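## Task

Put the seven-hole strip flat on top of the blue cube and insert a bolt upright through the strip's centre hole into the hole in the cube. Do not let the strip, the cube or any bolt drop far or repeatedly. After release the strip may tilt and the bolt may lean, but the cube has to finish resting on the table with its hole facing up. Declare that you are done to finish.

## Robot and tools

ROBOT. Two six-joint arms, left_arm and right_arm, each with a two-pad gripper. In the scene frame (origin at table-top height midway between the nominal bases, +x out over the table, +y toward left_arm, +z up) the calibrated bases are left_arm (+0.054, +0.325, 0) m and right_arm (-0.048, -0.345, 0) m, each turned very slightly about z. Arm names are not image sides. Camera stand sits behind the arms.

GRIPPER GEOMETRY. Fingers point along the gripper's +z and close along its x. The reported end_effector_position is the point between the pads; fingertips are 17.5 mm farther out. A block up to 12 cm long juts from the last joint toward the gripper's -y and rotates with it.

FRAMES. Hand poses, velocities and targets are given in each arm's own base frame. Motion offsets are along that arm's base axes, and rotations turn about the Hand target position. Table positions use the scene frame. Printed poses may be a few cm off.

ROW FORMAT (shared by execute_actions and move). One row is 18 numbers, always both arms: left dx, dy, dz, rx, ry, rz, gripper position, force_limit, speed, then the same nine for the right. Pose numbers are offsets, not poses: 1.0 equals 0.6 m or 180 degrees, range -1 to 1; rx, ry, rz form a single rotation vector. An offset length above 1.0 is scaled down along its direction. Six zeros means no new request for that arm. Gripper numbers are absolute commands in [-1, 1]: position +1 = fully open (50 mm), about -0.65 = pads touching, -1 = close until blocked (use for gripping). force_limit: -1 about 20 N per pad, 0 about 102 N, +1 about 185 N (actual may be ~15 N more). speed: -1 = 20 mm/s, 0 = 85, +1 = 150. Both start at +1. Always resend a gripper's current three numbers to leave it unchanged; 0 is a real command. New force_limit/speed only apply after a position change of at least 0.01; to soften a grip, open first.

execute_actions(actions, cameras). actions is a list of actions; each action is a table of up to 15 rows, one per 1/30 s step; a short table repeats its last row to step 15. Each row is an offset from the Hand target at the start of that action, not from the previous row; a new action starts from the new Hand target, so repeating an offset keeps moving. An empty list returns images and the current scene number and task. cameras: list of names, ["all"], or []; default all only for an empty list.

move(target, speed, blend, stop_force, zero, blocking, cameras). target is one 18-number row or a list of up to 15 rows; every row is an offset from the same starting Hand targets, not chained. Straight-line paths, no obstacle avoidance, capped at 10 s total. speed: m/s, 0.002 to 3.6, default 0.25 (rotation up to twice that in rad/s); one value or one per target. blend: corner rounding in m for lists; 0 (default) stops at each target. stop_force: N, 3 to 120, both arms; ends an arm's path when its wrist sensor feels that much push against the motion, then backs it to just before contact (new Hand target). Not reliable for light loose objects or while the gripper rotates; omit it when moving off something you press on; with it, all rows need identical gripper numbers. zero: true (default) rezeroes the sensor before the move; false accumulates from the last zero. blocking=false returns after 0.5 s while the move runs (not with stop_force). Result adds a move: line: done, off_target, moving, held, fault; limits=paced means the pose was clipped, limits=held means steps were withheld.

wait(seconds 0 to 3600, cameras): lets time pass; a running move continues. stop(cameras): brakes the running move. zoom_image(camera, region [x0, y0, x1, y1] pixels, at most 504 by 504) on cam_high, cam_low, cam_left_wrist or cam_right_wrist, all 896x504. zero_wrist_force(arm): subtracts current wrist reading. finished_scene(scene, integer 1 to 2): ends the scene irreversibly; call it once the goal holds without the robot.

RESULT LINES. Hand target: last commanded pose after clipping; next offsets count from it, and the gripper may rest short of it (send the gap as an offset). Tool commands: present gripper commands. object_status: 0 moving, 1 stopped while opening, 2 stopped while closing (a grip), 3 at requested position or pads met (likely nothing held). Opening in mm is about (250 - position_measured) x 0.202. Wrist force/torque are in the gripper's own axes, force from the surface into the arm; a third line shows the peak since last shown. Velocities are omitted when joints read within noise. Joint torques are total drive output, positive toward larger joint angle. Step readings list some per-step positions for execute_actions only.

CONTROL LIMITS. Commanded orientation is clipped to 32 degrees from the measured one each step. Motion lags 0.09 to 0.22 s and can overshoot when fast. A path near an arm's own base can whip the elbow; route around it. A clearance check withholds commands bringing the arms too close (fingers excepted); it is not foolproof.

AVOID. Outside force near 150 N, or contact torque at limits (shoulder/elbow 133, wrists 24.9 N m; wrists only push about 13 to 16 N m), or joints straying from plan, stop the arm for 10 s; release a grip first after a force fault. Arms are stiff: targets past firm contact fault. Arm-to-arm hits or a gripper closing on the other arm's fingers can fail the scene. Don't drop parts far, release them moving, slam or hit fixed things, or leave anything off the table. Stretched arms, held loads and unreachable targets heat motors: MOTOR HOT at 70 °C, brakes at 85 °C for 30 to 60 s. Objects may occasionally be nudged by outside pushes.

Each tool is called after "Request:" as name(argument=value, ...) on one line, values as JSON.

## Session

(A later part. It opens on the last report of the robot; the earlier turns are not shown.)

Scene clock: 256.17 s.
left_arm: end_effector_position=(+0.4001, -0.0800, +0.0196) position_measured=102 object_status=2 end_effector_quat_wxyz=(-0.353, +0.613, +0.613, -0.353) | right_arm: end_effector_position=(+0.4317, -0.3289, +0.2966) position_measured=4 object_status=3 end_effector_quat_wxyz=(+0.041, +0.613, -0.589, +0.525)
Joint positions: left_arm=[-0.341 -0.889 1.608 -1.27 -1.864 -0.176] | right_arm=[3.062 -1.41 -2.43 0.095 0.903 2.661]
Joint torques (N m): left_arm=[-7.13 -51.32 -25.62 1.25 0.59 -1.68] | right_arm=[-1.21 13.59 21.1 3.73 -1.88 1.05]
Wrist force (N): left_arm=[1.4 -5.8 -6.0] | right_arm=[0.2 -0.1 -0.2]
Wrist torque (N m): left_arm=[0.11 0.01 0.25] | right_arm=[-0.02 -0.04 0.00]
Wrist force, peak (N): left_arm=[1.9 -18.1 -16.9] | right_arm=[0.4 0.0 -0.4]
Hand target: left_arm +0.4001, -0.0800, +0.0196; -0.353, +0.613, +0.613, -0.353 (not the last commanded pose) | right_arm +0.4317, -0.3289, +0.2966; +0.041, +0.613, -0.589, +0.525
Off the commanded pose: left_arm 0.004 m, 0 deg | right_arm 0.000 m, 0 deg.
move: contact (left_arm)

Request:
move(target=[0,0,0,0,0,0,1,-0.8,-0.7,0,0,0,0,0,0,0.992157,1,1])

Request:
move(target=[[0.0867,0,0.05,0,0,0,1,-0.8,-0.7,0,0,0,0,0,0,0.992157,1,1],[-0.0268,0,0.2,0,-0.5,0,1,-0.8,-0.7,0,0,0,0,0,0,0.992157,1,1]], speed=0.25, blend=0.02, cameras=["cam_left_wrist","cam_low"])

Scene clock: 263.63 s.
left_arm: end_effector_position=(+0.4001, -0.0800, +0.0196) position_measured=3 object_status=0 end_effector_quat_wxyz=(-0.353, +0.613, +0.613, -0.353) | right_arm: end_effector_position=(+0.4317, -0.3289, +0.2966) position_measured=4 object_status=3 end_effector_quat_wxyz=(+0.041, +0.613, -0.589, +0.525)
Joint positions: left_arm=[-0.341 -0.889 1.608 -1.27 -1.864 -0.176] | right_arm=[3.062 -1.41 -2.43 0.095 0.903 2.661]
Joint torques (N m): left_arm=[-8.23 -50.68 -25.04 0.52 0.54 -1.68] | right_arm=[-0.4 14.72 21.19 3.73 -2.16 1.24]
Wrist force (N): left_arm=[1.9 -4.2 -2.1] | right_arm=[0.2 0.0 -0.3]
Wrist torque (N m): left_arm=[0.19 0.09 0.27] | right_arm=[0.00 -0.04 0.00]
Wrist force, peak (N): left_arm=[1.2 -6.4 -6.1] | right_arm=[0.3 0.3 -0.4]
Hand target: left_arm +0.4001, -0.0800, +0.0196; -0.353, +0.613, +0.613, -0.353 | right_arm +0.4317, -0.3289, +0.2966; +0.041, +0.613, -0.589, +0.525
Off the commanded pose: left_arm 0.000 m, 0 deg | right_arm 0.000 m, 0 deg.
move: done

Scene clock: 267.53 s.
left_arm: end_effector_position=(+0.3840, -0.0800, +0.1395) position_measured=3 object_status=3 end_effector_quat_wxyz=(+0.184, +0.683, +0.683, +0.183) | right_arm: end_effector_position=(+0.4317, -0.3289, +0.2966) position_measured=4 object_status=3 end_effector_quat_wxyz=(+0.041, +0.613, -0.589, +0.525)
Joint positions: left_arm=[-0.829 -2.034 2.615 -2.525 -1.193 -0.756] | right_arm=[3.062 -1.41 -2.43 0.095 0.903 2.661]
Joint torques (N m): left_arm=[5.17 -8.95 -28.38 -4.29 1.65 1.48] | right_arm=[-0.51 15.08 21.02 3.8 -2.02 1.26]
Wrist force (N): left_arm=[0.5 0.1 -2.4] | right_arm=[0.2 0.0 -0.4]
Wrist torque (N m): left_arm=[-0.36 0.08 -0.41] | right_arm=[0.00 -0.04 -0.01]
Wrist force, peak (N): left_arm=[1.9 -4.8 -1.9] | right_arm=[0.2 0.0 -0.5]
Hand target: left_arm +0.3840, -0.0800, +0.1396; +0.184, +0.683, +0.683, +0.183 | right_arm +0.4317, -0.3289, +0.2966; +0.041, +0.613, -0.589, +0.525
Off the commanded pose: left_arm 0.000 m, 0 deg | right_arm 0.000 m, 0 deg.
move: done
Images, in order (width x height): cam_low 896x504, cam_left_wrist 896x504.

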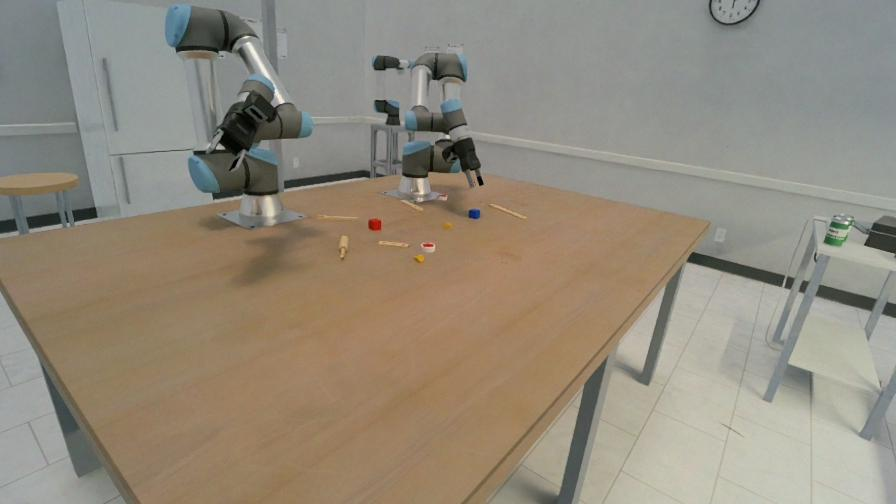

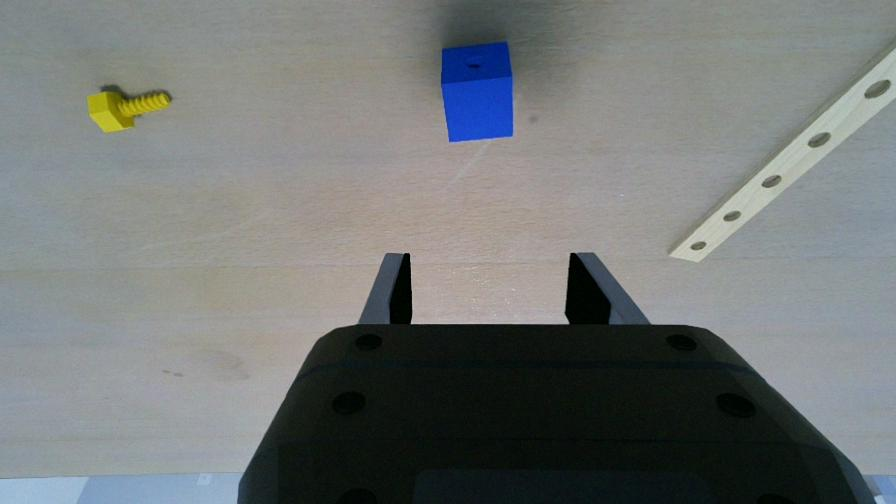

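Request:
move(target=[0.018,0,0,0,0.1667,0,1,-0.8,-0.7,0,0,0,0,0,0,0.992157,1,1], speed=0.25, cameras=["cam_left_wrist"])

Request:
zoom_image(camera="cam_left_wrist", region=[400, 150, 560, 250])

Scene clock: 290.87 s.
left_arm: end_effector_position=(+0.3949, -0.0800, +0.1396) position_measured=3 object_status=3 end_effector_quat_wxyz=(+0.001, +0.707, +0.707, +0.001) | right_arm: end_effector_position=(+0.4317, -0.3289, +0.2966) position_measured=4 object_status=3 end_effector_quat_wxyz=(+0.041, +0.613, -0.589, +0.525)
Joint positions: left_arm=[-0.537 -1.728 2.215 -2.06 -1.57 -0.538] | right_arm=[3.062 -1.41 -2.43 0.095 0.903 2.661]
Joint torques (N m): left_arm=[-9.67 -13.55 -14.86 -1.92 -0.52 -1.38] | right_arm=[-0.76 14.8 20.46 3.8 -2.06 1.48]
Wrist force (N): left_arm=[0.6 0.3 -1.1] | right_arm=[0.2 0.1 -0.3]
Wrist torque (N m): left_arm=[-0.11 0.02 -0.12] | right_arm=[0.00 -0.03 -0.01]
Wrist force, peak (N): left_arm=[0.5 -0.8 -2.4] | right_arm=[0.4 -0.2 -0.5]
Hand target: left_arm +0.3948, -0.0800, +0.1396; +0.001, +0.707, +0.707, +0.000 | right_arm +0.4317, -0.3289, +0.2966; +0.041, +0.613, -0.589, +0.525
Off the commanded pose: left_arm 0.000 m, 0 deg | right_arm 0.000 m, 0 deg.
move: done

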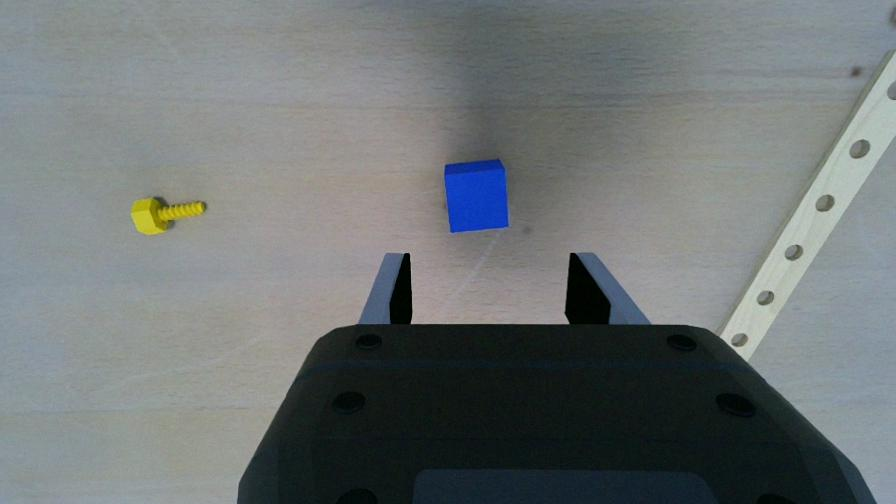

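Scaled by 3.150 from the camera's image (finer frame: 1280x720).

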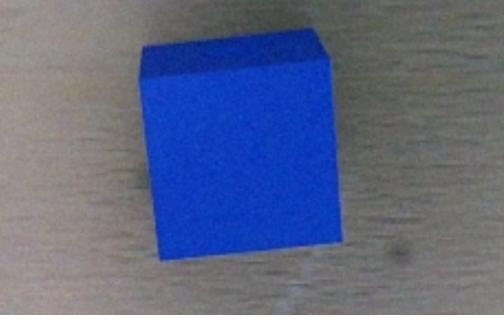

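Request:
move(target=[[-0.0017,-0.0023,-0.08,0.0084,-0.1665,0.0315,1,-0.8,-0.7,0,0,0,0,0,0,0.992157,1,1],[-0.0017,-0.0023,-0.191,0.0084,-0.1665,0.0315,1,-0.8,-0.7,0,0,0,0,0,0,0.992157,1,1]], speed=0.15, blend=0.005, cameras=["cam_left_wrist"])

Request:
move(target=[0,0,0,0,0,0,-1,-0.8,-0.7,0,0,0,0,0,0,0.992157,1,1], cameras=["cam_left_wrist"])

Scene clock: 301.53 s.
left_arm: end_effector_position=(+0.3938, -0.0813, +0.0250) position_measured=3 object_status=3 end_effector_quat_wxyz=(+0.174, +0.647, +0.717, +0.192) | right_arm: end_effector_position=(+0.4317, -0.3289, +0.2966) position_measured=4 object_status=3 end_effector_quat_wxyz=(+0.041, +0.613, -0.589, +0.525)
Joint positions: left_arm=[-0.837 -1.517 2.75 -3.134 -1.155 -0.868] | right_arm=[3.062 -1.41 -2.43 0.095 0.903 2.661]
Joint torques (N m): left_arm=[-2.67 -7.34 -21.52 -5.21 0.09 -1.67] | right_arm=[-0.75 14.72 20.6 3.85 -2.14 1.63]
Wrist force (N): left_arm=[0.1 0.0 -2.2] | right_arm=[0.1 0.0 -0.2]
Wrist torque (N m): left_arm=[-0.39 0.14 -0.43] | right_arm=[0.00 -0.02 0.00]
Wrist force, peak (N): left_arm=[0.1 0.8 -3.5] | right_arm=[0.1 0.1 -0.6]
Hand target: left_arm +0.3938, -0.0814, +0.0250; +0.174, +0.647, +0.717, +0.192 | right_arm +0.4317, -0.3289, +0.2966; +0.041, +0.613, -0.589, +0.525
Off the commanded pose: left_arm 0.000 m, 0 deg | right_arm 0.000 m, 0 deg.
move: done

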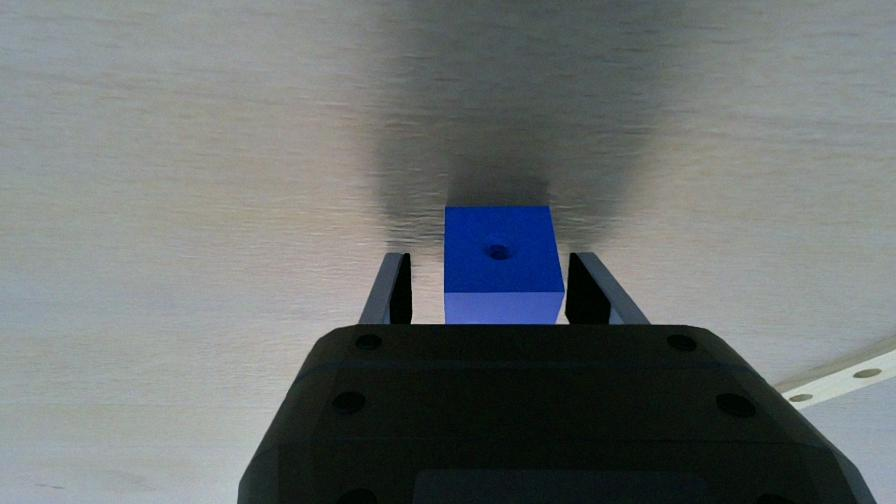

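Scene clock: 302.27 s.
left_arm: end_effector_position=(+0.3938, -0.0814, +0.0250) position_measured=102 object_status=2 end_effector_quat_wxyz=(+0.174, +0.647, +0.717, +0.192) | right_arm: end_effector_position=(+0.4317, -0.3289, +0.2966) position_measured=4 object_status=3 end_effector_quat_wxyz=(+0.041, +0.613, -0.589, +0.525)
Joint positions: left_arm=[-0.837 -1.517 2.75 -3.134 -1.155 -0.868] | right_arm=[3.062 -1.41 -2.43 0.095 0.903 2.661]
Joint torques (N m): left_arm=[-9.74 -8.2 -21.56 -5.06 1.67 -1.92] | right_arm=[-0.33 15.61 20.75 3.83 -2.24 1.44]
Wrist force (N): left_arm=[0.4 -0.3 -2.0] | right_arm=[0.1 0.1 -0.2]
Wrist torque (N m): left_arm=[-0.42 0.10 -0.41] | right_arm=[0.00 -0.03 0.00]
Wrist force, peak (N): left_arm=[0.3 -0.1 -2.4] | right_arm=[0.1 0.2 -0.5]
Hand target: left_arm +0.3938, -0.0814, +0.0250; +0.174, +0.647, +0.717, +0.192 | right_arm +0.4317, -0.3289, +0.2966; +0.041, +0.613, -0.589, +0.525
Off the commanded pose: left_arm 0.000 m, 0 deg | right_arm 0.000 m, 0 deg.
move: done

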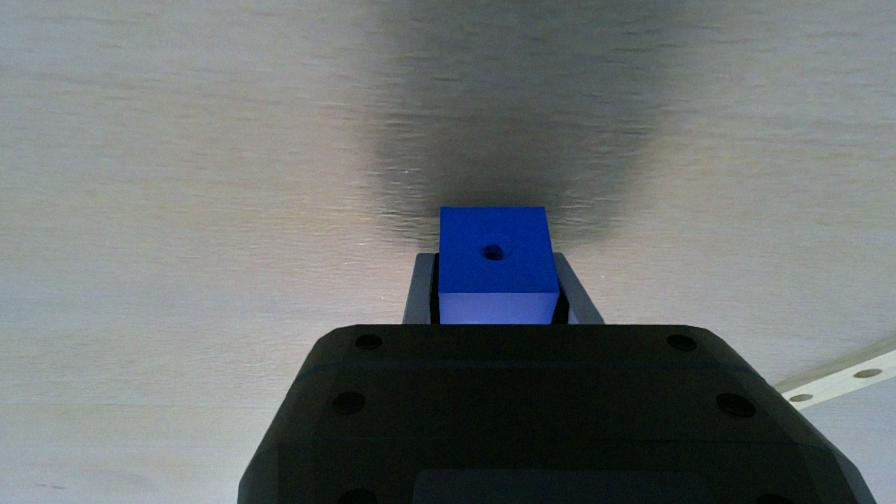

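Request:
move(target=[[0,0,0.14,0,0,0,-1,-0.8,-0.7,0,0,0,0,0,0,0.992157,1,1],[0.027,0.0023,0.14,-0.0253,0.4995,-0.0253,-1,-0.8,-0.7,0,0,0,0,0,0,0.992157,1,1],[0.027,0.0023,0.0,-0.0253,0.4995,-0.0253,-1,-0.8,-0.7,0,0,0,0,0,0,0.992157,1,1]], speed=[0.3,0.3,0.15], blend=[0.03,0.02,0])

Request:
move(target=[0,0,-0.0088,0,0,0,-1,-0.8,-0.7,0,0,0,0,0,0,0.992157,1,1], speed=0.01, stop_force=5)

Scene clock: 317.73 s.
left_arm: end_effector_position=(+0.4100, -0.0800, +0.0250) position_measured=102 object_status=2 end_effector_quat_wxyz=(-0.353, +0.613, +0.613, -0.353) | right_arm: end_effector_position=(+0.4317, -0.3289, +0.2966) position_measured=4 object_status=3 end_effector_quat_wxyz=(+0.041, +0.613, -0.589, +0.525)
Joint positions: left_arm=[-0.335 -0.88 1.571 -1.242 -1.86 -0.173] | right_arm=[3.062 -1.41 -2.43 0.095 0.903 2.661]
Joint torques (N m): left_arm=[-9.66 -46.68 -27.9 0.69 0.47 -1.75] | right_arm=[-0.33 15.58 20.62 4.07 -2.48 1.53]
Wrist force (N): left_arm=[0.0 1.7 0.4] | right_arm=[0.1 0.0 -0.3]
Wrist torque (N m): left_arm=[0.32 0.14 0.21] | right_arm=[0.00 -0.04 0.00]
Wrist force, peak (N): left_arm=[0.7 1.4 -5.0] | right_arm=[0.3 -0.1 -0.5]
Hand target: left_arm +0.4100, -0.0800, +0.0250; -0.353, +0.613, +0.613, -0.353 | right_arm +0.4317, -0.3289, +0.2966; +0.041, +0.613, -0.589, +0.525
Off the commanded pose: left_arm 0.000 m, 0 deg | right_arm 0.000 m, 0 deg.
move: done

Scene clock: 319.20 s.
left_arm: end_effector_position=(+0.4100, -0.0800, +0.0197) position_measured=102 object_status=2 end_effector_quat_wxyz=(-0.353, +0.613, +0.613, -0.353) | right_arm: end_effector_position=(+0.4317, -0.3289, +0.2966) position_measured=4 object_status=3 end_effector_quat_wxyz=(+0.041, +0.613, -0.589, +0.525)
Joint positions: left_arm=[-0.335 -0.872 1.573 -1.252 -1.86 -0.173] | right_arm=[3.062 -1.41 -2.43 0.095 0.903 2.661]
Joint torques (N m): left_arm=[-9.3 -54.48 -8.13 1.23 -0.58 -1.81] | right_arm=[-0.19 15.35 20.51 3.8 -2.48 1.83]
Wrist force (N): left_arm=[0.1 -1.4 -1.6] | right_arm=[0.2 -0.1 -0.6]
Wrist torque (N m): left_arm=[0.23 0.07 0.24] | right_arm=[-0.02 -0.04 0.00]
Wrist force, peak (N): left_arm=[0.0 -2.1 -2.9] | right_arm=[0.2 0.1 -0.6]
Hand target: left_arm +0.4100, -0.0800, +0.0197; -0.353, +0.613, +0.613, -0.353 | right_arm +0.4317, -0.3289, +0.2966; +0.041, +0.613, -0.589, +0.525
Off the commanded pose: left_arm 0.000 m, 0 deg | right_arm 0.000 m, 0 deg.
move: done

Request:
move(target=[0,0,0,0,0,0,1,-0.8,-1,0,0,0,0,0,0,0.992157,1,1])

Request:
move(target=[[0.101,0,0.058,0,0,0,1,-0.8,-1,0,0,0,0,0,0,0.992157,1,1],[-0.0167,0,0.2,0,-0.3333,0,1,-0.8,-1,0,0,0,0,0,0,0.992157,1,1]], speed=[0.12,0.25], blend=0.02, cameras=["cam_left_wrist"])

Request:
zoom_image(camera="cam_left_wrist", region=[400, 150, 560, 250])

Scene clock: 327.07 s.
left_arm: end_effector_position=(+0.4100, -0.0800, +0.0197) position_measured=3 object_status=0 end_effector_quat_wxyz=(-0.353, +0.613, +0.613, -0.353) | right_arm: end_effector_position=(+0.4317, -0.3289, +0.2966) position_measured=4 object_status=3 end_effector_quat_wxyz=(+0.041, +0.613, -0.589, +0.525)
Joint positions: left_arm=[-0.335 -0.872 1.573 -1.252 -1.86 -0.173] | right_arm=[3.062 -1.41 -2.43 0.095 0.903 2.661]
Joint torques (N m): left_arm=[-9.42 -53.81 -24.03 1.25 -1.64 -1.83] | right_arm=[-0.69 14.38 21.25 4 -2.52 1.75]
Wrist force (N): left_arm=[1.0 -1.2 -0.5] | right_arm=[0.1 0.0 -0.5]
Wrist torque (N m): left_arm=[0.28 0.12 0.25] | right_arm=[0.00 -0.04 0.00]
Wrist force, peak (N): left_arm=[1.4 -1.9 -1.2] | right_arm=[0.0 0.0 -0.6]
Hand target: left_arm +0.4100, -0.0800, +0.0197; -0.353, +0.613, +0.613, -0.353 | right_arm +0.4317, -0.3289, +0.2966; +0.041, +0.613, -0.589, +0.525
Off the commanded pose: left_arm 0.000 m, 0 deg | right_arm 0.000 m, 0 deg.
move: done

Scene clock: 330.20 s.
left_arm: end_effector_position=(+0.4000, -0.0801, +0.1396) position_measured=3 object_status=3 end_effector_quat_wxyz=(+0.000, +0.707, +0.707, +0.000) | right_arm: end_effector_position=(+0.4317, -0.3289, +0.2966) position_measured=4 object_status=3 end_effector_quat_wxyz=(+0.041, +0.613, -0.589, +0.525)
Joint positions: left_arm=[-0.531 -1.714 2.204 -2.062 -1.57 -0.531] | right_arm=[3.062 -1.41 -2.43 0.095 0.903 2.661]
Joint torques (N m): left_arm=[11.49 -23.54 -28.72 -2.77 -0.55 1.59] | right_arm=[-1.25 13.83 20.07 3.92 -2.71 1.83]
Wrist force (N): left_arm=[0.5 0.1 -1.2] | right_arm=[0.1 -0.1 -0.2]
Wrist torque (N m): left_arm=[-0.16 0.03 -0.25] | right_arm=[-0.01 -0.03 0.00]
Wrist force, peak (N): left_arm=[0.1 3.4 -0.5] | right_arm=[0.3 -0.1 -0.6]
Hand target: left_arm +0.4000, -0.0800, +0.1397; +0.001, +0.707, +0.707, +0.000 | right_arm +0.4317, -0.3289, +0.2966; +0.041, +0.613, -0.589, +0.525
Off the commanded pose: left_arm 0.000 m, 0 deg | right_arm 0.000 m, 0 deg.
move: done

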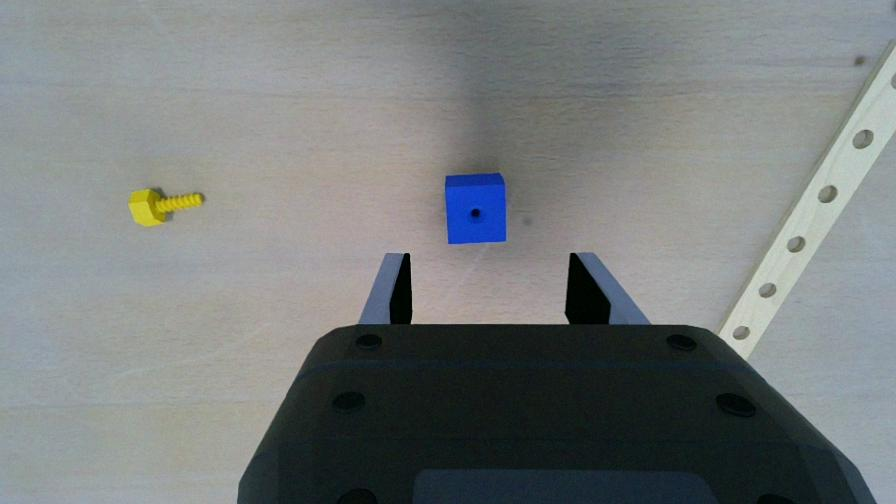

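Scaled by 3.150 from the camera's image (finer frame: 1280x720).

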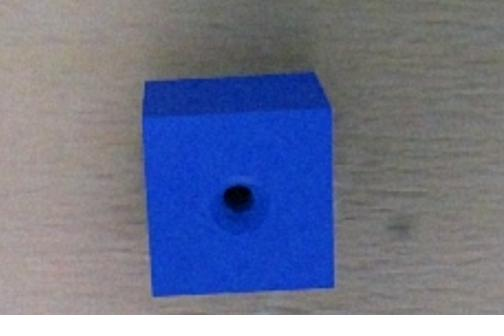

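Request:
move(target=[0.115,0.2835,-0.1,0,0,-0.1,1,-0.8,-1,0,0,0,0,0,0,0.992157,1,1], speed=0.25, cameras=["cam_left_wrist"])

Scene clock: 399.63 s.
left_arm: end_effector_position=(+0.4691, +0.0900, +0.0798) position_measured=3 object_status=3 end_effector_quat_wxyz=(+0.001, +0.809, +0.588, +0.000) end_effector_velocity=(+0.000, +0.000, -0.001) end_effector_angular_velocity=(+0.001, +0.001, -0.007) | right_arm: end_effector_position=(+0.4317, -0.3289, +0.2966) position_measured=4 object_status=3 end_effector_quat_wxyz=(+0.041, +0.613, -0.589, +0.525)
Joint positions: left_arm=[-0.093 -1.446 2.123 -2.249 -1.571 0.221] | right_arm=[3.062 -1.41 -2.43 0.095 0.903 2.661]
Joint velocities: left_arm=[-0.001 0.002 0 0 0.001 0.006] | right_arm=[within noise]
Joint torques (N m): left_arm=[6.66 -22.89 -8.01 -2.04 1.06 2.01] | right_arm=[-0.58 14.68 19.8 4.02 -2.77 1.92]
Wrist force (N): left_arm=[0.5 0.2 -1.4] | right_arm=[0.3 0.1 -0.5]
Wrist torque (N m): left_arm=[-0.14 0.04 -0.14] | right_arm=[0.01 -0.05 0.00]
Wrist force, peak (N): left_arm=[3.6 0.4 0.0] | right_arm=[0.3 0.1 -0.6]
Hand target: left_arm +0.4690, +0.0901, +0.0797; +0.001, +0.809, +0.588, +0.000 | right_arm +0.4317, -0.3289, +0.2966; +0.041, +0.613, -0.589, +0.525
Off the commanded pose: left_arm 0.000 m, 0 deg | right_arm 0.000 m, 0 deg.
move: done

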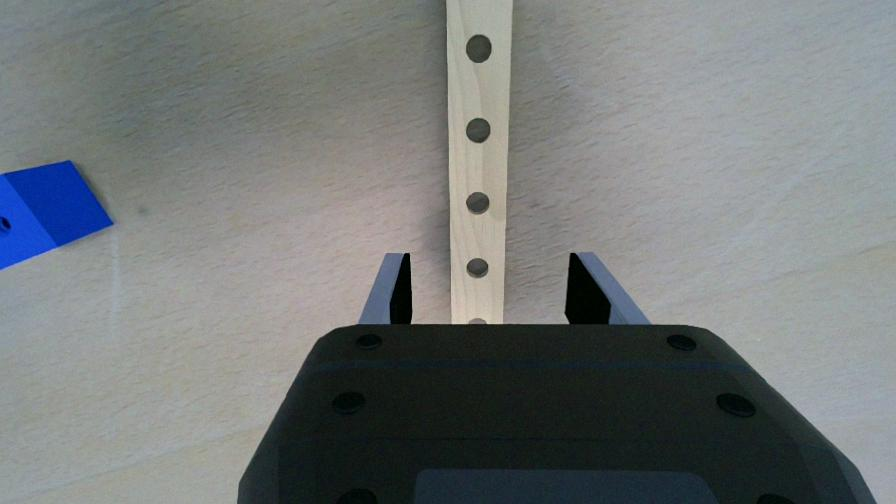

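Request:
move(target=[0,0,-0.0912,0,0,0,1,-0.8,-1,0,0,0,0,0,0,0.992157,1,1], speed=0.1, stop_force=15)

Request:
move(target=[0,0,-0.02,0,0,0,1,-0.8,-1,0,0,0,0,0,0,0.992157,1,1], speed=0.01, stop_force=5, cameras=["cam_left_wrist"])

Scene clock: 411.17 s.
left_arm: end_effector_position=(+0.4690, +0.0901, +0.0250) position_measured=3 object_status=3 end_effector_quat_wxyz=(+0.001, +0.809, +0.588, +0.000) | right_arm: end_effector_position=(+0.4317, -0.3289, +0.2966) position_measured=4 object_status=3 end_effector_quat_wxyz=(+0.041, +0.613, -0.589, +0.525)
Joint positions: left_arm=[-0.093 -1.34 2.181 -2.413 -1.571 0.221] | right_arm=[3.062 -1.41 -2.43 0.095 0.903 2.661]
Joint torques (N m): left_arm=[3.49 -24.7 -28.92 -4.53 1.11 -0.15] | right_arm=[-0.77 14.94 20.36 4.2 -2.72 1.83]
Wrist force (N): left_arm=[0.2 0.2 -1.3] | right_arm=[0.3 0.0 -0.4]
Wrist torque (N m): left_arm=[-0.13 0.07 -0.17] | right_arm=[0.01 -0.05 -0.01]
Wrist force, peak (N): left_arm=[0.4 0.3 -2.9] | right_arm=[0.3 0.2 -0.7]
Hand target: left_arm +0.4690, +0.0901, +0.0250; +0.001, +0.809, +0.588, +0.000 | right_arm +0.4317, -0.3289, +0.2966; +0.041, +0.613, -0.589, +0.525
Off the commanded pose: left_arm 0.000 m, 0 deg | right_arm 0.000 m, 0 deg.
move: done

Scene clock: 412.83 s.
left_arm: end_effector_position=(+0.4690, +0.0901, +0.0195) position_measured=3 object_status=3 end_effector_quat_wxyz=(+0.001, +0.809, +0.588, +0.000) | right_arm: end_effector_position=(+0.4317, -0.3289, +0.2966) position_measured=4 object_status=3 end_effector_quat_wxyz=(+0.041, +0.613, -0.589, +0.525)
Joint positions: left_arm=[-0.093 -1.328 2.186 -2.43 -1.571 0.221] | right_arm=[3.062 -1.41 -2.43 0.095 0.903 2.661]
Joint torques (N m): left_arm=[3.31 -35.57 -26.51 -1.37 0.84 -0.09] | right_arm=[-0.18 15.37 20.33 4.18 -2.77 1.86]
Wrist force (N): left_arm=[0.6 2.0 -4.3] | right_arm=[0.2 0.1 -0.3]
Wrist torque (N m): left_arm=[-0.10 0.16 -0.14] | right_arm=[0.02 -0.03 0.00]
Wrist force, peak (N): left_arm=[-6.4 -15.3 -35.2] | right_arm=[0.2 0.1 -0.6]
Hand target: left_arm +0.4690, +0.0901, +0.0195; +0.001, +0.809, +0.588, +0.000 (not the last commanded pose) | right_arm +0.4317, -0.3289, +0.2966; +0.041, +0.613, -0.589, +0.525
Off the commanded pose: left_arm 0.007 m, 0 deg | right_arm 0.000 m, 0 deg.
move: contact (left_arm)

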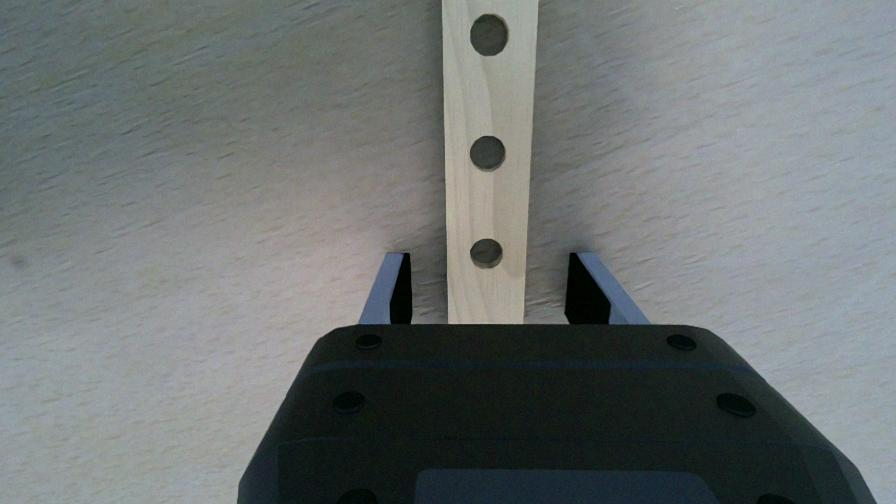

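Request:
move(target=[0,0,0.0017,0,0,0,1,-0.8,-1,0,0,0,0,0,0,0.992157,1,1], speed=0.02)

Request:
move(target=[0,0,0,0,0,0,-1,-0.8,-0.8,0,0,0,0,0,0,0.992157,1,1], cameras=["cam_left_wrist"])

Scene clock: 428.53 s.
left_arm: end_effector_position=(+0.4690, +0.0901, +0.0206) position_measured=3 object_status=3 end_effector_quat_wxyz=(+0.001, +0.809, +0.588, +0.000) | right_arm: end_effector_position=(+0.4317, -0.3289, +0.2966) position_measured=4 object_status=3 end_effector_quat_wxyz=(+0.041, +0.613, -0.589, +0.525)
Joint positions: left_arm=[-0.093 -1.331 2.185 -2.426 -1.571 0.221] | right_arm=[3.062 -1.41 -2.43 0.095 0.903 2.661]
Joint torques (N m): left_arm=[4.3 -22.52 -21.64 -4.85 0.92 0.08] | right_arm=[-1.02 14.92 21.35 4.21 -2.85 1.91]
Wrist force (N): left_arm=[0.2 0.4 -1.3] | right_arm=[0.1 0.0 -0.4]
Wrist torque (N m): left_arm=[-0.09 0.08 -0.18] | right_arm=[-0.01 -0.02 0.00]
Wrist force, peak (N): left_arm=[0.8 1.8 -4.5] | right_arm=[0.1 0.0 -0.7]
Hand target: left_arm +0.4690, +0.0901, +0.0206; +0.001, +0.809, +0.588, +0.000 | right_arm +0.4317, -0.3289, +0.2966; +0.041, +0.613, -0.589, +0.525
Off the commanded pose: left_arm 0.000 m, 0 deg | right_arm 0.000 m, 0 deg.
move: done

Scene clock: 429.57 s.
left_arm: end_effector_position=(+0.4690, +0.0901, +0.0206) position_measured=134 object_status=2 end_effector_quat_wxyz=(+0.001, +0.809, +0.588, +0.000) | right_arm: end_effector_position=(+0.4317, -0.3289, +0.2966) position_measured=4 object_status=3 end_effector_quat_wxyz=(+0.041, +0.613, -0.589, +0.525)
Joint positions: left_arm=[-0.093 -1.331 2.185 -2.427 -1.571 0.221] | right_arm=[3.062 -1.41 -2.43 0.095 0.903 2.661]
Joint torques (N m): left_arm=[3.63 -24.42 -6.24 -4.63 0.84 0.21] | right_arm=[-0.62 15.53 20.26 4.19 -2.86 1.78]
Wrist force (N): left_arm=[0.5 0.3 -0.9] | right_arm=[0.2 0.0 -0.5]
Wrist torque (N m): left_arm=[-0.12 0.02 -0.18] | right_arm=[-0.01 -0.04 -0.01]
Wrist force, peak (N): left_arm=[0.5 0.3 -1.4] | right_arm=[0.2 0.0 -0.6]
Hand target: left_arm +0.4690, +0.0901, +0.0206; +0.001, +0.809, +0.588, +0.000 | right_arm +0.4317, -0.3289, +0.2966; +0.041, +0.613, -0.589, +0.525
Off the commanded pose: left_arm 0.000 m, 0 deg | right_arm 0.000 m, 0 deg.
move: done

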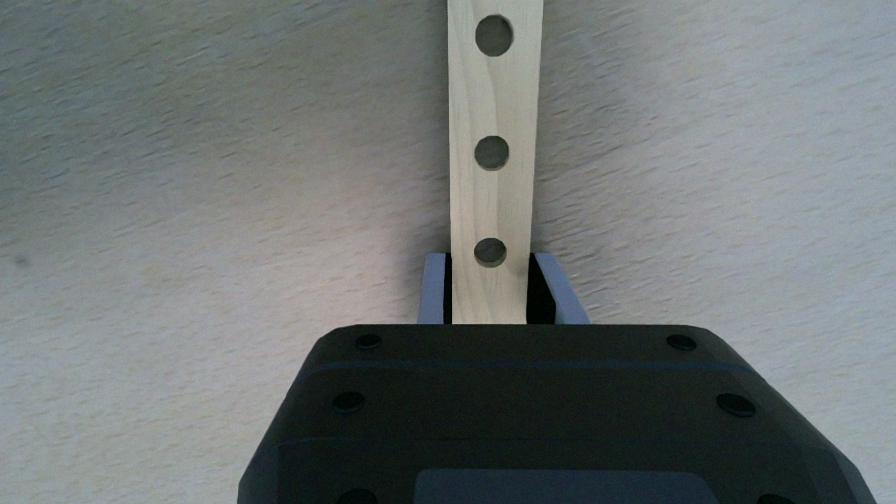

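Request:
move(target=[[0,0,0.12,0,0,0,-1,-0.8,-0.8,0,0,0,0,0,0,0.992157,1,1],[-0.0438,-0.2832,0.12,0,0,0.1,-1,-0.8,-0.8,0,0,0,0,0,0,0.992157,1,1],[-0.0438,-0.2832,0.08,0,0,0.1,-1,-0.8,-0.8,0,0,0,0,0,0,0.992157,1,1]], speed=0.2, blend=[0.02,0.01,0], cameras=["cam_left_wrist","cam_low"])

Request:
zoom_image(camera="cam_left_wrist", region=[420, 80, 560, 260])

Scene clock: 441.87 s.
left_arm: end_effector_position=(+0.4427, -0.0798, +0.0686) position_measured=134 object_status=2 end_effector_quat_wxyz=(+0.001, +0.707, +0.707, +0.000) | right_arm: end_effector_position=(+0.4317, -0.3289, +0.2966) position_measured=4 object_status=3 end_effector_quat_wxyz=(+0.041, +0.613, -0.589, +0.525)
Joint positions: left_arm=[-0.479 -1.489 2.209 -2.292 -1.57 -0.48] | right_arm=[3.062 -1.41 -2.43 0.095 0.903 2.661]
Joint torques (N m): left_arm=[0.11 -20.76 -27.22 -4.17 -1.36 -1.76] | right_arm=[-0.9 14.29 20.39 4.14 -2.79 1.8]
Wrist force (N): left_arm=[0.4 0.0 -1.2] | right_arm=[0.2 0.0 -0.5]
Wrist torque (N m): left_arm=[-0.19 0.05 -0.24] | right_arm=[0.00 -0.03 0.00]
Wrist force, peak (N): left_arm=[-2.3 -0.3 -3.6] | right_arm=[0.2 0.1 -0.7]
Hand target: left_arm +0.4427, -0.0798, +0.0686; +0.001, +0.707, +0.707, +0.000 | right_arm +0.4317, -0.3289, +0.2966; +0.041, +0.613, -0.589, +0.525
Off the commanded pose: left_arm 0.000 m, 0 deg | right_arm 0.000 m, 0 deg.
move: done
Images, in order (width x height): cam_low 896x504, cam_left_wrist 896x504.

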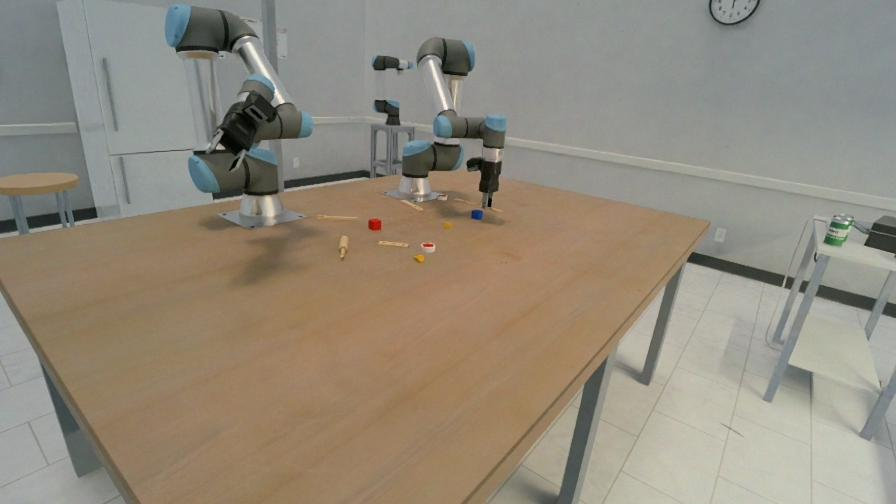

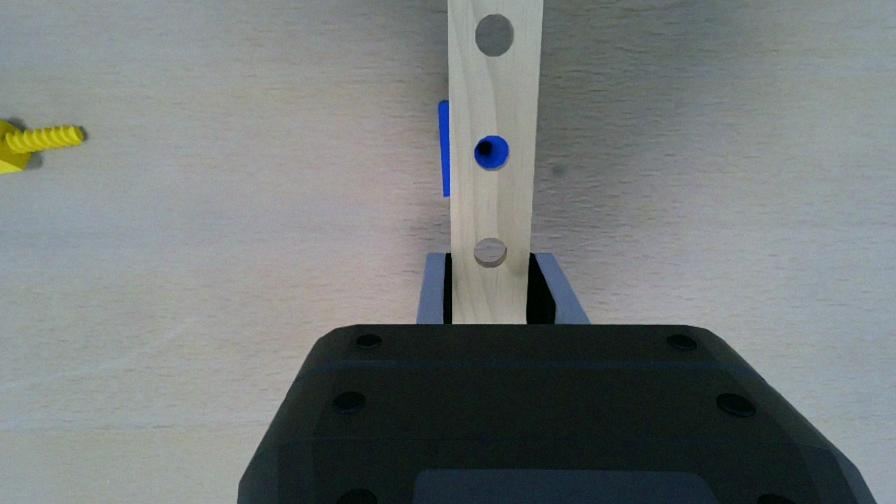

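Scaled by 2.800 from the camera's image (finer frame: 1280x720).

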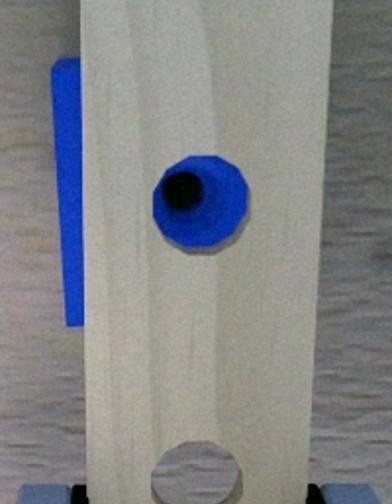

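Request:
move(target=[0.0033,0,-0.025,0,0,0,-1,-0.8,-0.8,0,0,0,0,0,0,0.992157,1,1], speed=0.08, cameras=["cam_left_wrist"])

Request:
zoom_image(camera="cam_left_wrist", region=[420, 80, 560, 260])

Scene clock: 459.77 s.
left_arm: end_effector_position=(+0.4446, -0.0798, +0.0535) position_measured=134 object_status=2 end_effector_quat_wxyz=(+0.001, +0.707, +0.707, +0.000) | right_arm: end_effector_position=(+0.4317, -0.3289, +0.2966) position_measured=4 object_status=3 end_effector_quat_wxyz=(+0.041, +0.613, -0.589, +0.525)
Joint positions: left_arm=[-0.477 -1.455 2.222 -2.339 -1.57 -0.477] | right_arm=[3.062 -1.41 -2.43 0.095 0.903 2.661]
Joint torques (N m): left_arm=[11.63 -28.13 -30.29 -1.89 -1.19 0.5] | right_arm=[-0.28 14.23 20.32 4.32 -2.89 1.83]
Wrist force (N): left_arm=[0.6 0.2 -1.0] | right_arm=[0.0 -0.1 -0.4]
Wrist torque (N m): left_arm=[-0.15 0.01 -0.25] | right_arm=[-0.01 -0.02 0.00]
Wrist force, peak (N): left_arm=[0.3 0.6 -3.0] | right_arm=[0.3 0.0 -0.7]
Hand target: left_arm +0.4447, -0.0798, +0.0536; +0.001, +0.707, +0.707, +0.000 | right_arm +0.4317, -0.3289, +0.2966; +0.041, +0.613, -0.589, +0.525
Off the commanded pose: left_arm 0.000 m, 0 deg | right_arm 0.000 m, 0 deg.
move: done

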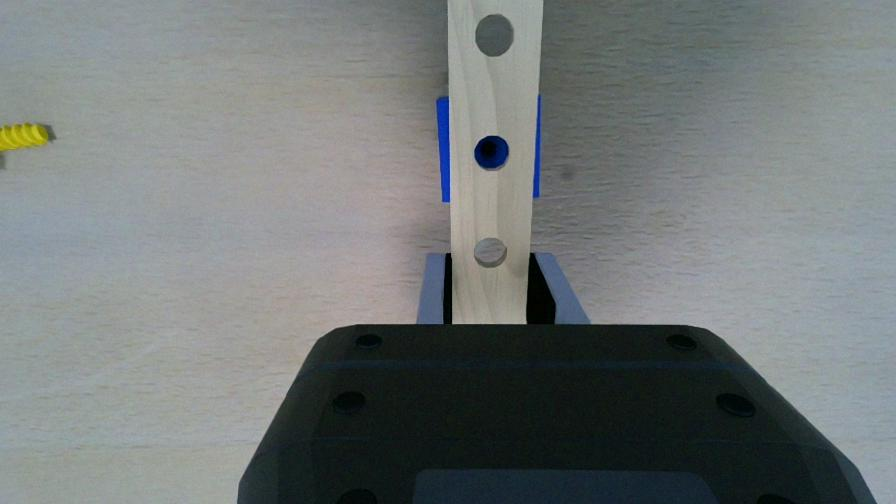

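Scaled by 2.800 from the camera's image (finer frame: 1280x720).

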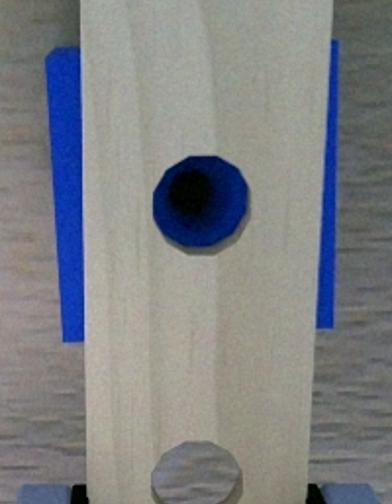

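Request:
move(target=[0.0005,0.0003,-0.01,0,0,0,-1,-0.8,-0.8,0,0,0,0,0,0,0.992157,1,1], speed=0.01, stop_force=3, cameras=["cam_left_wrist"])

Request:
zoom_image(camera="cam_left_wrist", region=[420, 80, 560, 260])

Scene clock: 470.70 s.
left_arm: end_effector_position=(+0.4449, -0.0797, +0.0503) position_measured=134 object_status=2 end_effector_quat_wxyz=(+0.001, +0.707, +0.707, +0.000) | right_arm: end_effector_position=(+0.4317, -0.3289, +0.2966) position_measured=4 object_status=3 end_effector_quat_wxyz=(+0.041, +0.613, -0.589, +0.525)
Joint positions: left_arm=[-0.477 -1.448 2.225 -2.349 -1.57 -0.477] | right_arm=[3.062 -1.41 -2.43 0.095 0.903 2.661]
Joint torques (N m): left_arm=[-0.1 -32.33 -29.14 -1.6 -0.79 -1.88] | right_arm=[-0.54 14.37 20.42 4.48 -2.81 1.79]
Wrist force (N): left_arm=[0.9 -0.2 -3.7] | right_arm=[0.3 0.0 -0.5]
Wrist torque (N m): left_arm=[-0.10 0.02 -0.25] | right_arm=[-0.01 -0.05 -0.01]
Wrist force, peak (N): left_arm=[0.6 0.2 -7.4] | right_arm=[0.3 0.0 -0.8]
Hand target: left_arm +0.4449, -0.0798, +0.0503; +0.001, +0.707, +0.707, +0.000 (not the last commanded pose) | right_arm +0.4317, -0.3289, +0.2966; +0.041, +0.613, -0.589, +0.525
Off the commanded pose: left_arm 0.003 m, 0 deg | right_arm 0.000 m, 0 deg.
move: contact (left_arm)

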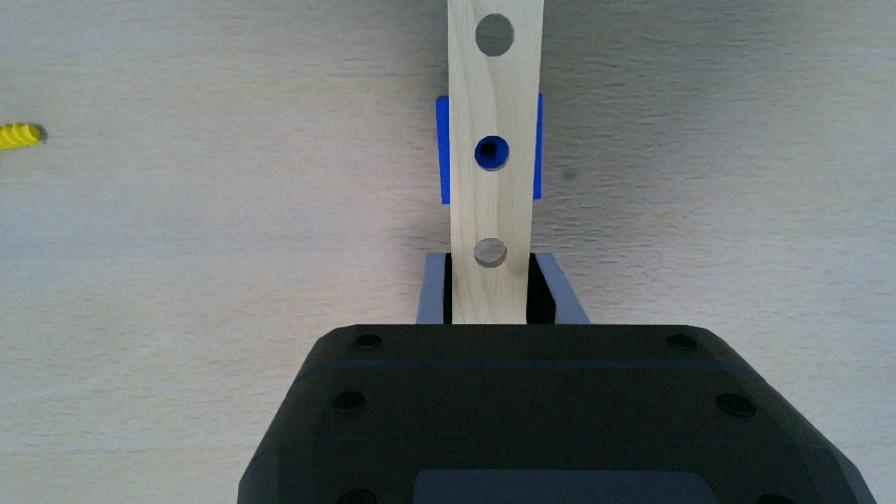

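Scaled by 2.800 from the camera's image (finer frame: 1280x720).

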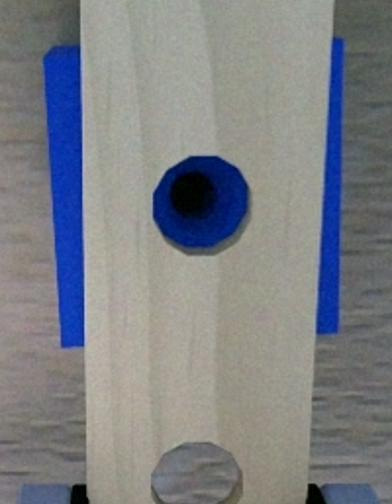

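Request:
move(target=[0,0,0.0006,0,0,0,-1,-0.8,-0.8,0,0,0,0,0,0,0.992157,1,1], speed=0.01)

Request:
move(target=[0,0,0,0,0,0,0.3,-0.8,-1,0,0,0,0,0,0,0.992157,1,1], cameras=["cam_left_wrist"])

Request:
move(target=[-0.0744,0,0.15,0,0,0,0.3,-0.8,-1,0,0,0,0,0,0,0.992157,1,1], speed=0.15, cameras=["cam_left_wrist"])

Request:
zoom_image(camera="cam_left_wrist", region=[400, 130, 560, 250])

Scene clock: 486.53 s.
left_arm: end_effector_position=(+0.4449, -0.0798, +0.0507) position_measured=134 object_status=2 end_effector_quat_wxyz=(+0.001, +0.707, +0.707, +0.000) | right_arm: end_effector_position=(+0.4317, -0.3289, +0.2966) position_measured=4 object_status=3 end_effector_quat_wxyz=(+0.041, +0.613, -0.589, +0.525)
Joint positions: left_arm=[-0.477 -1.449 2.224 -2.348 -1.57 -0.477] | right_arm=[3.062 -1.41 -2.43 0.095 0.903 2.661]
Joint torques (N m): left_arm=[-8.49 -25.69 -26.79 -2.31 0.89 -1.71] | right_arm=[-0.06 14.78 19.51 4.33 -2.93 1.74]
Wrist force (N): left_arm=[0.5 0.3 -1.2] | right_arm=[0.3 0.0 -0.5]
Wrist torque (N m): left_arm=[-0.13 0.03 -0.25] | right_arm=[0.00 -0.06 0.00]
Wrist force, peak (N): left_arm=[0.8 -0.1 -4.6] | right_arm=[0.2 0.1 -0.8]
Hand target: left_arm +0.4449, -0.0798, +0.0507; +0.001, +0.707, +0.707, +0.000 | right_arm +0.4317, -0.3289, +0.2966; +0.041, +0.613, -0.589, +0.525
Off the commanded pose: left_arm 0.000 m, 0 deg | right_arm 0.000 m, 0 deg.
move: done

Scene clock: 487.03 s.
left_arm: end_effector_position=(+0.4449, -0.0798, +0.0507) position_measured=107 object_status=3 end_effector_quat_wxyz=(+0.001, +0.707, +0.707, +0.000) | right_arm: end_effector_position=(+0.4317, -0.3289, +0.2966) position_measured=4 object_status=3 end_effector_quat_wxyz=(+0.041, +0.613, -0.589, +0.525)
Joint positions: left_arm=[-0.477 -1.449 2.224 -2.348 -1.57 -0.477] | right_arm=[3.062 -1.41 -2.43 0.095 0.903 2.661]
Joint torques (N m): left_arm=[-8.5 -20.81 -23.56 -4.14 0.9 -1.63] | right_arm=[-0.67 15.3 20.89 4.37 -2.79 1.79]
Wrist force (N): left_arm=[0.6 0.0 -1.3] | right_arm=[0.2 0.1 -0.4]
Wrist torque (N m): left_arm=[-0.18 0.02 -0.26] | right_arm=[0.02 -0.04 -0.01]
Wrist force, peak (N): left_arm=[0.5 0.2 -1.6] | right_arm=[0.3 0.2 -0.6]
Hand target: left_arm +0.4449, -0.0798, +0.0507; +0.001, +0.707, +0.707, +0.000 | right_arm +0.4317, -0.3289, +0.2966; +0.041, +0.613, -0.589, +0.525
Off the commanded pose: left_arm 0.000 m, 0 deg | right_arm 0.000 m, 0 deg.
move: done

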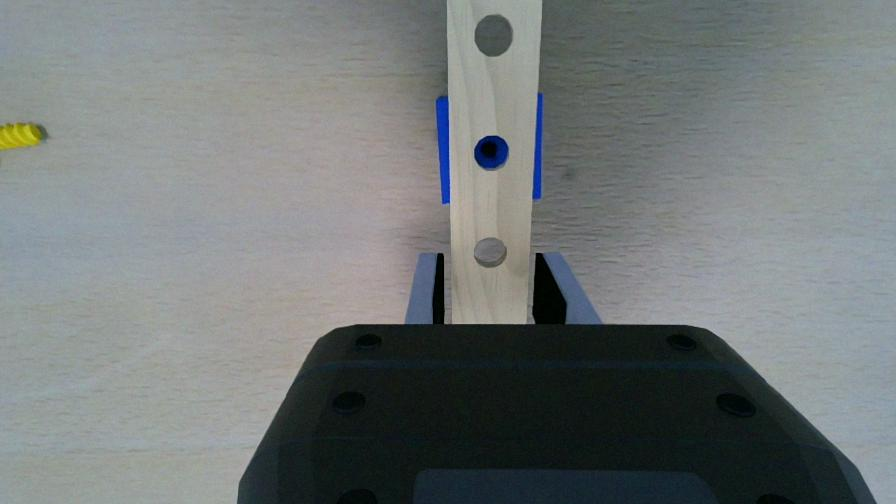

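Scene clock: 488.17 s.
left_arm: end_effector_position=(+0.4003, -0.0799, +0.1407) position_measured=107 object_status=3 end_effector_quat_wxyz=(+0.001, +0.707, +0.707, +0.000) | right_arm: end_effector_position=(+0.4317, -0.3289, +0.2966) position_measured=4 object_status=3 end_effector_quat_wxyz=(+0.041, +0.613, -0.589, +0.525)
Joint positions: left_arm=[-0.53 -1.715 2.202 -2.059 -1.57 -0.53] | right_arm=[3.062 -1.41 -2.43 0.095 0.903 2.661]
Joint torques (N m): left_arm=[12.24 -25.13 -8.94 -2 0.98 2.16] | right_arm=[-0.67 15.33 20.16 4.41 -2.72 1.71]
Wrist force (N): left_arm=[0.5 0.2 -1.3] | right_arm=[0.1 -0.1 -0.5]
Wrist torque (N m): left_arm=[-0.13 0.03 -0.19] | right_arm=[-0.02 -0.03 -0.01]
Wrist force, peak (N): left_arm=[0.8 -0.9 -3.6] | right_arm=[0.1 -0.3 -0.7]
Hand target: left_arm +0.4003, -0.0798, +0.1407; +0.001, +0.707, +0.707, +0.000 | right_arm +0.4317, -0.3289, +0.2966; +0.041, +0.613, -0.589, +0.525
Off the commanded pose: left_arm 0.000 m, 0 deg | right_arm 0.000 m, 0 deg.
move: done

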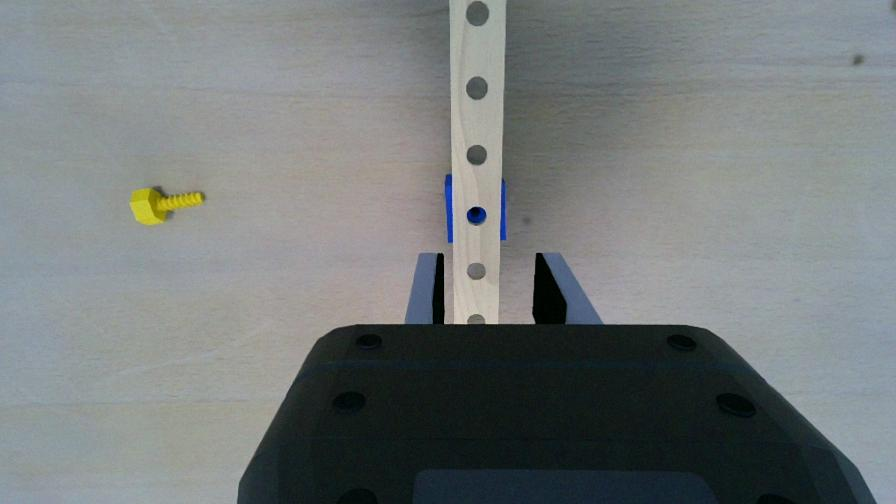

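Scaled by 3.150 from the camera's image (finer frame: 1280x720).

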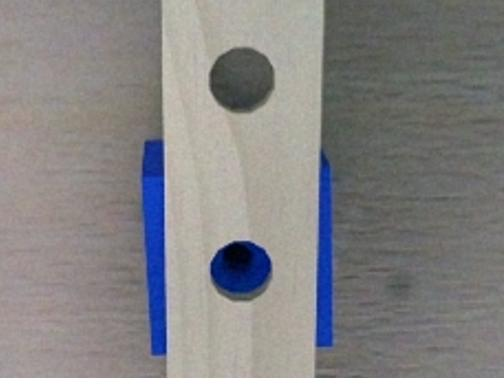

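Request:
move(target=[0.0,-0.28,0.1,0,0,0,0.3,-0.8,-1,0,0,0,0,0,0,0.992157,1,1], speed=0.25, cameras=["cam_left_wrist","cam_high"])

Request:
zoom_image(camera="cam_high", region=[440, 180, 560, 300])

Request:
zoom_image(camera="cam_left_wrist", region=[400, 100, 560, 260])

Scene clock: 501.20 s.
left_arm: end_effector_position=(+0.4003, -0.2477, +0.2006) position_measured=107 object_status=3 end_effector_quat_wxyz=(+0.001, +0.707, +0.707, +0.000) | right_arm: end_effector_position=(+0.4317, -0.3289, +0.2966) position_measured=4 object_status=3 end_effector_quat_wxyz=(+0.041, +0.613, -0.589, +0.525)
Joint positions: left_arm=[-0.842 -1.617 1.948 -1.903 -1.57 -0.842] | right_arm=[3.062 -1.41 -2.43 0.095 0.903 2.661]
Joint torques (N m): left_arm=[1.89 -26.09 -17.79 -4.6 -0.11 0.38] | right_arm=[-0.47 14.86 20.19 4.42 -2.73 1.71]
Wrist force (N): left_arm=[0.4 0.1 -0.9] | right_arm=[0.1 0.0 -0.3]
Wrist torque (N m): left_arm=[-0.15 0.03 -0.23] | right_arm=[0.00 -0.03 -0.01]
Wrist force, peak (N): left_arm=[3.7 -0.1 0.0] | right_arm=[0.1 -0.1 -0.7]
Hand target: left_arm +0.4003, -0.2478, +0.2007; +0.001, +0.707, +0.707, +0.000 | right_arm +0.4317, -0.3289, +0.2966; +0.041, +0.613, -0.589, +0.525
Off the commanded pose: left_arm 0.000 m, 0 deg | right_arm 0.000 m, 0 deg.
move: done
Images, in order (width x height): cam_high 896x504, cam_left_wrist 896x504.

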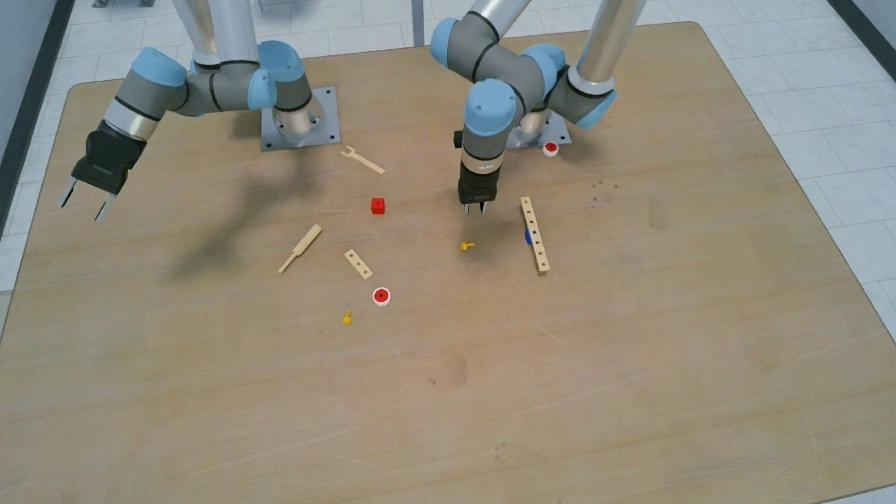

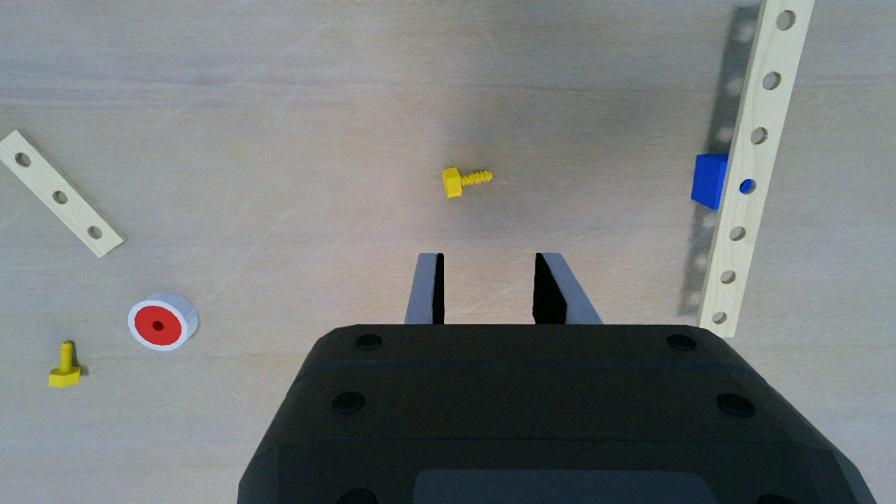

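Scaled by 4.200 from the camera's image (finer frame: 1280x720).

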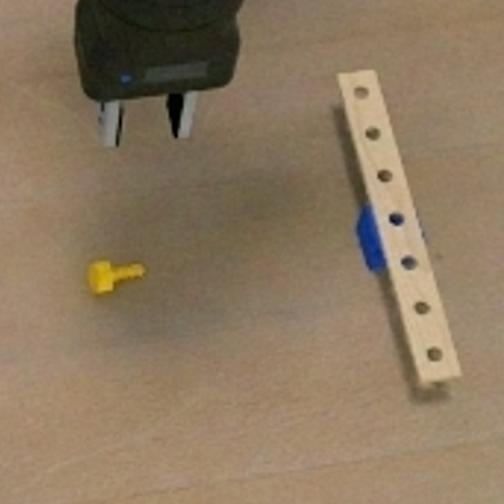

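Scaled by 3.150 from the camera's image (finer frame: 1280x720).

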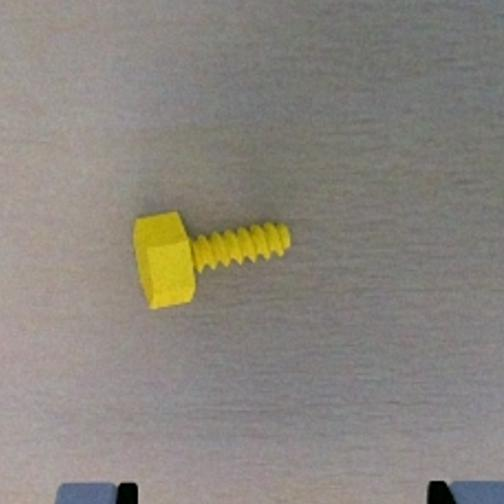

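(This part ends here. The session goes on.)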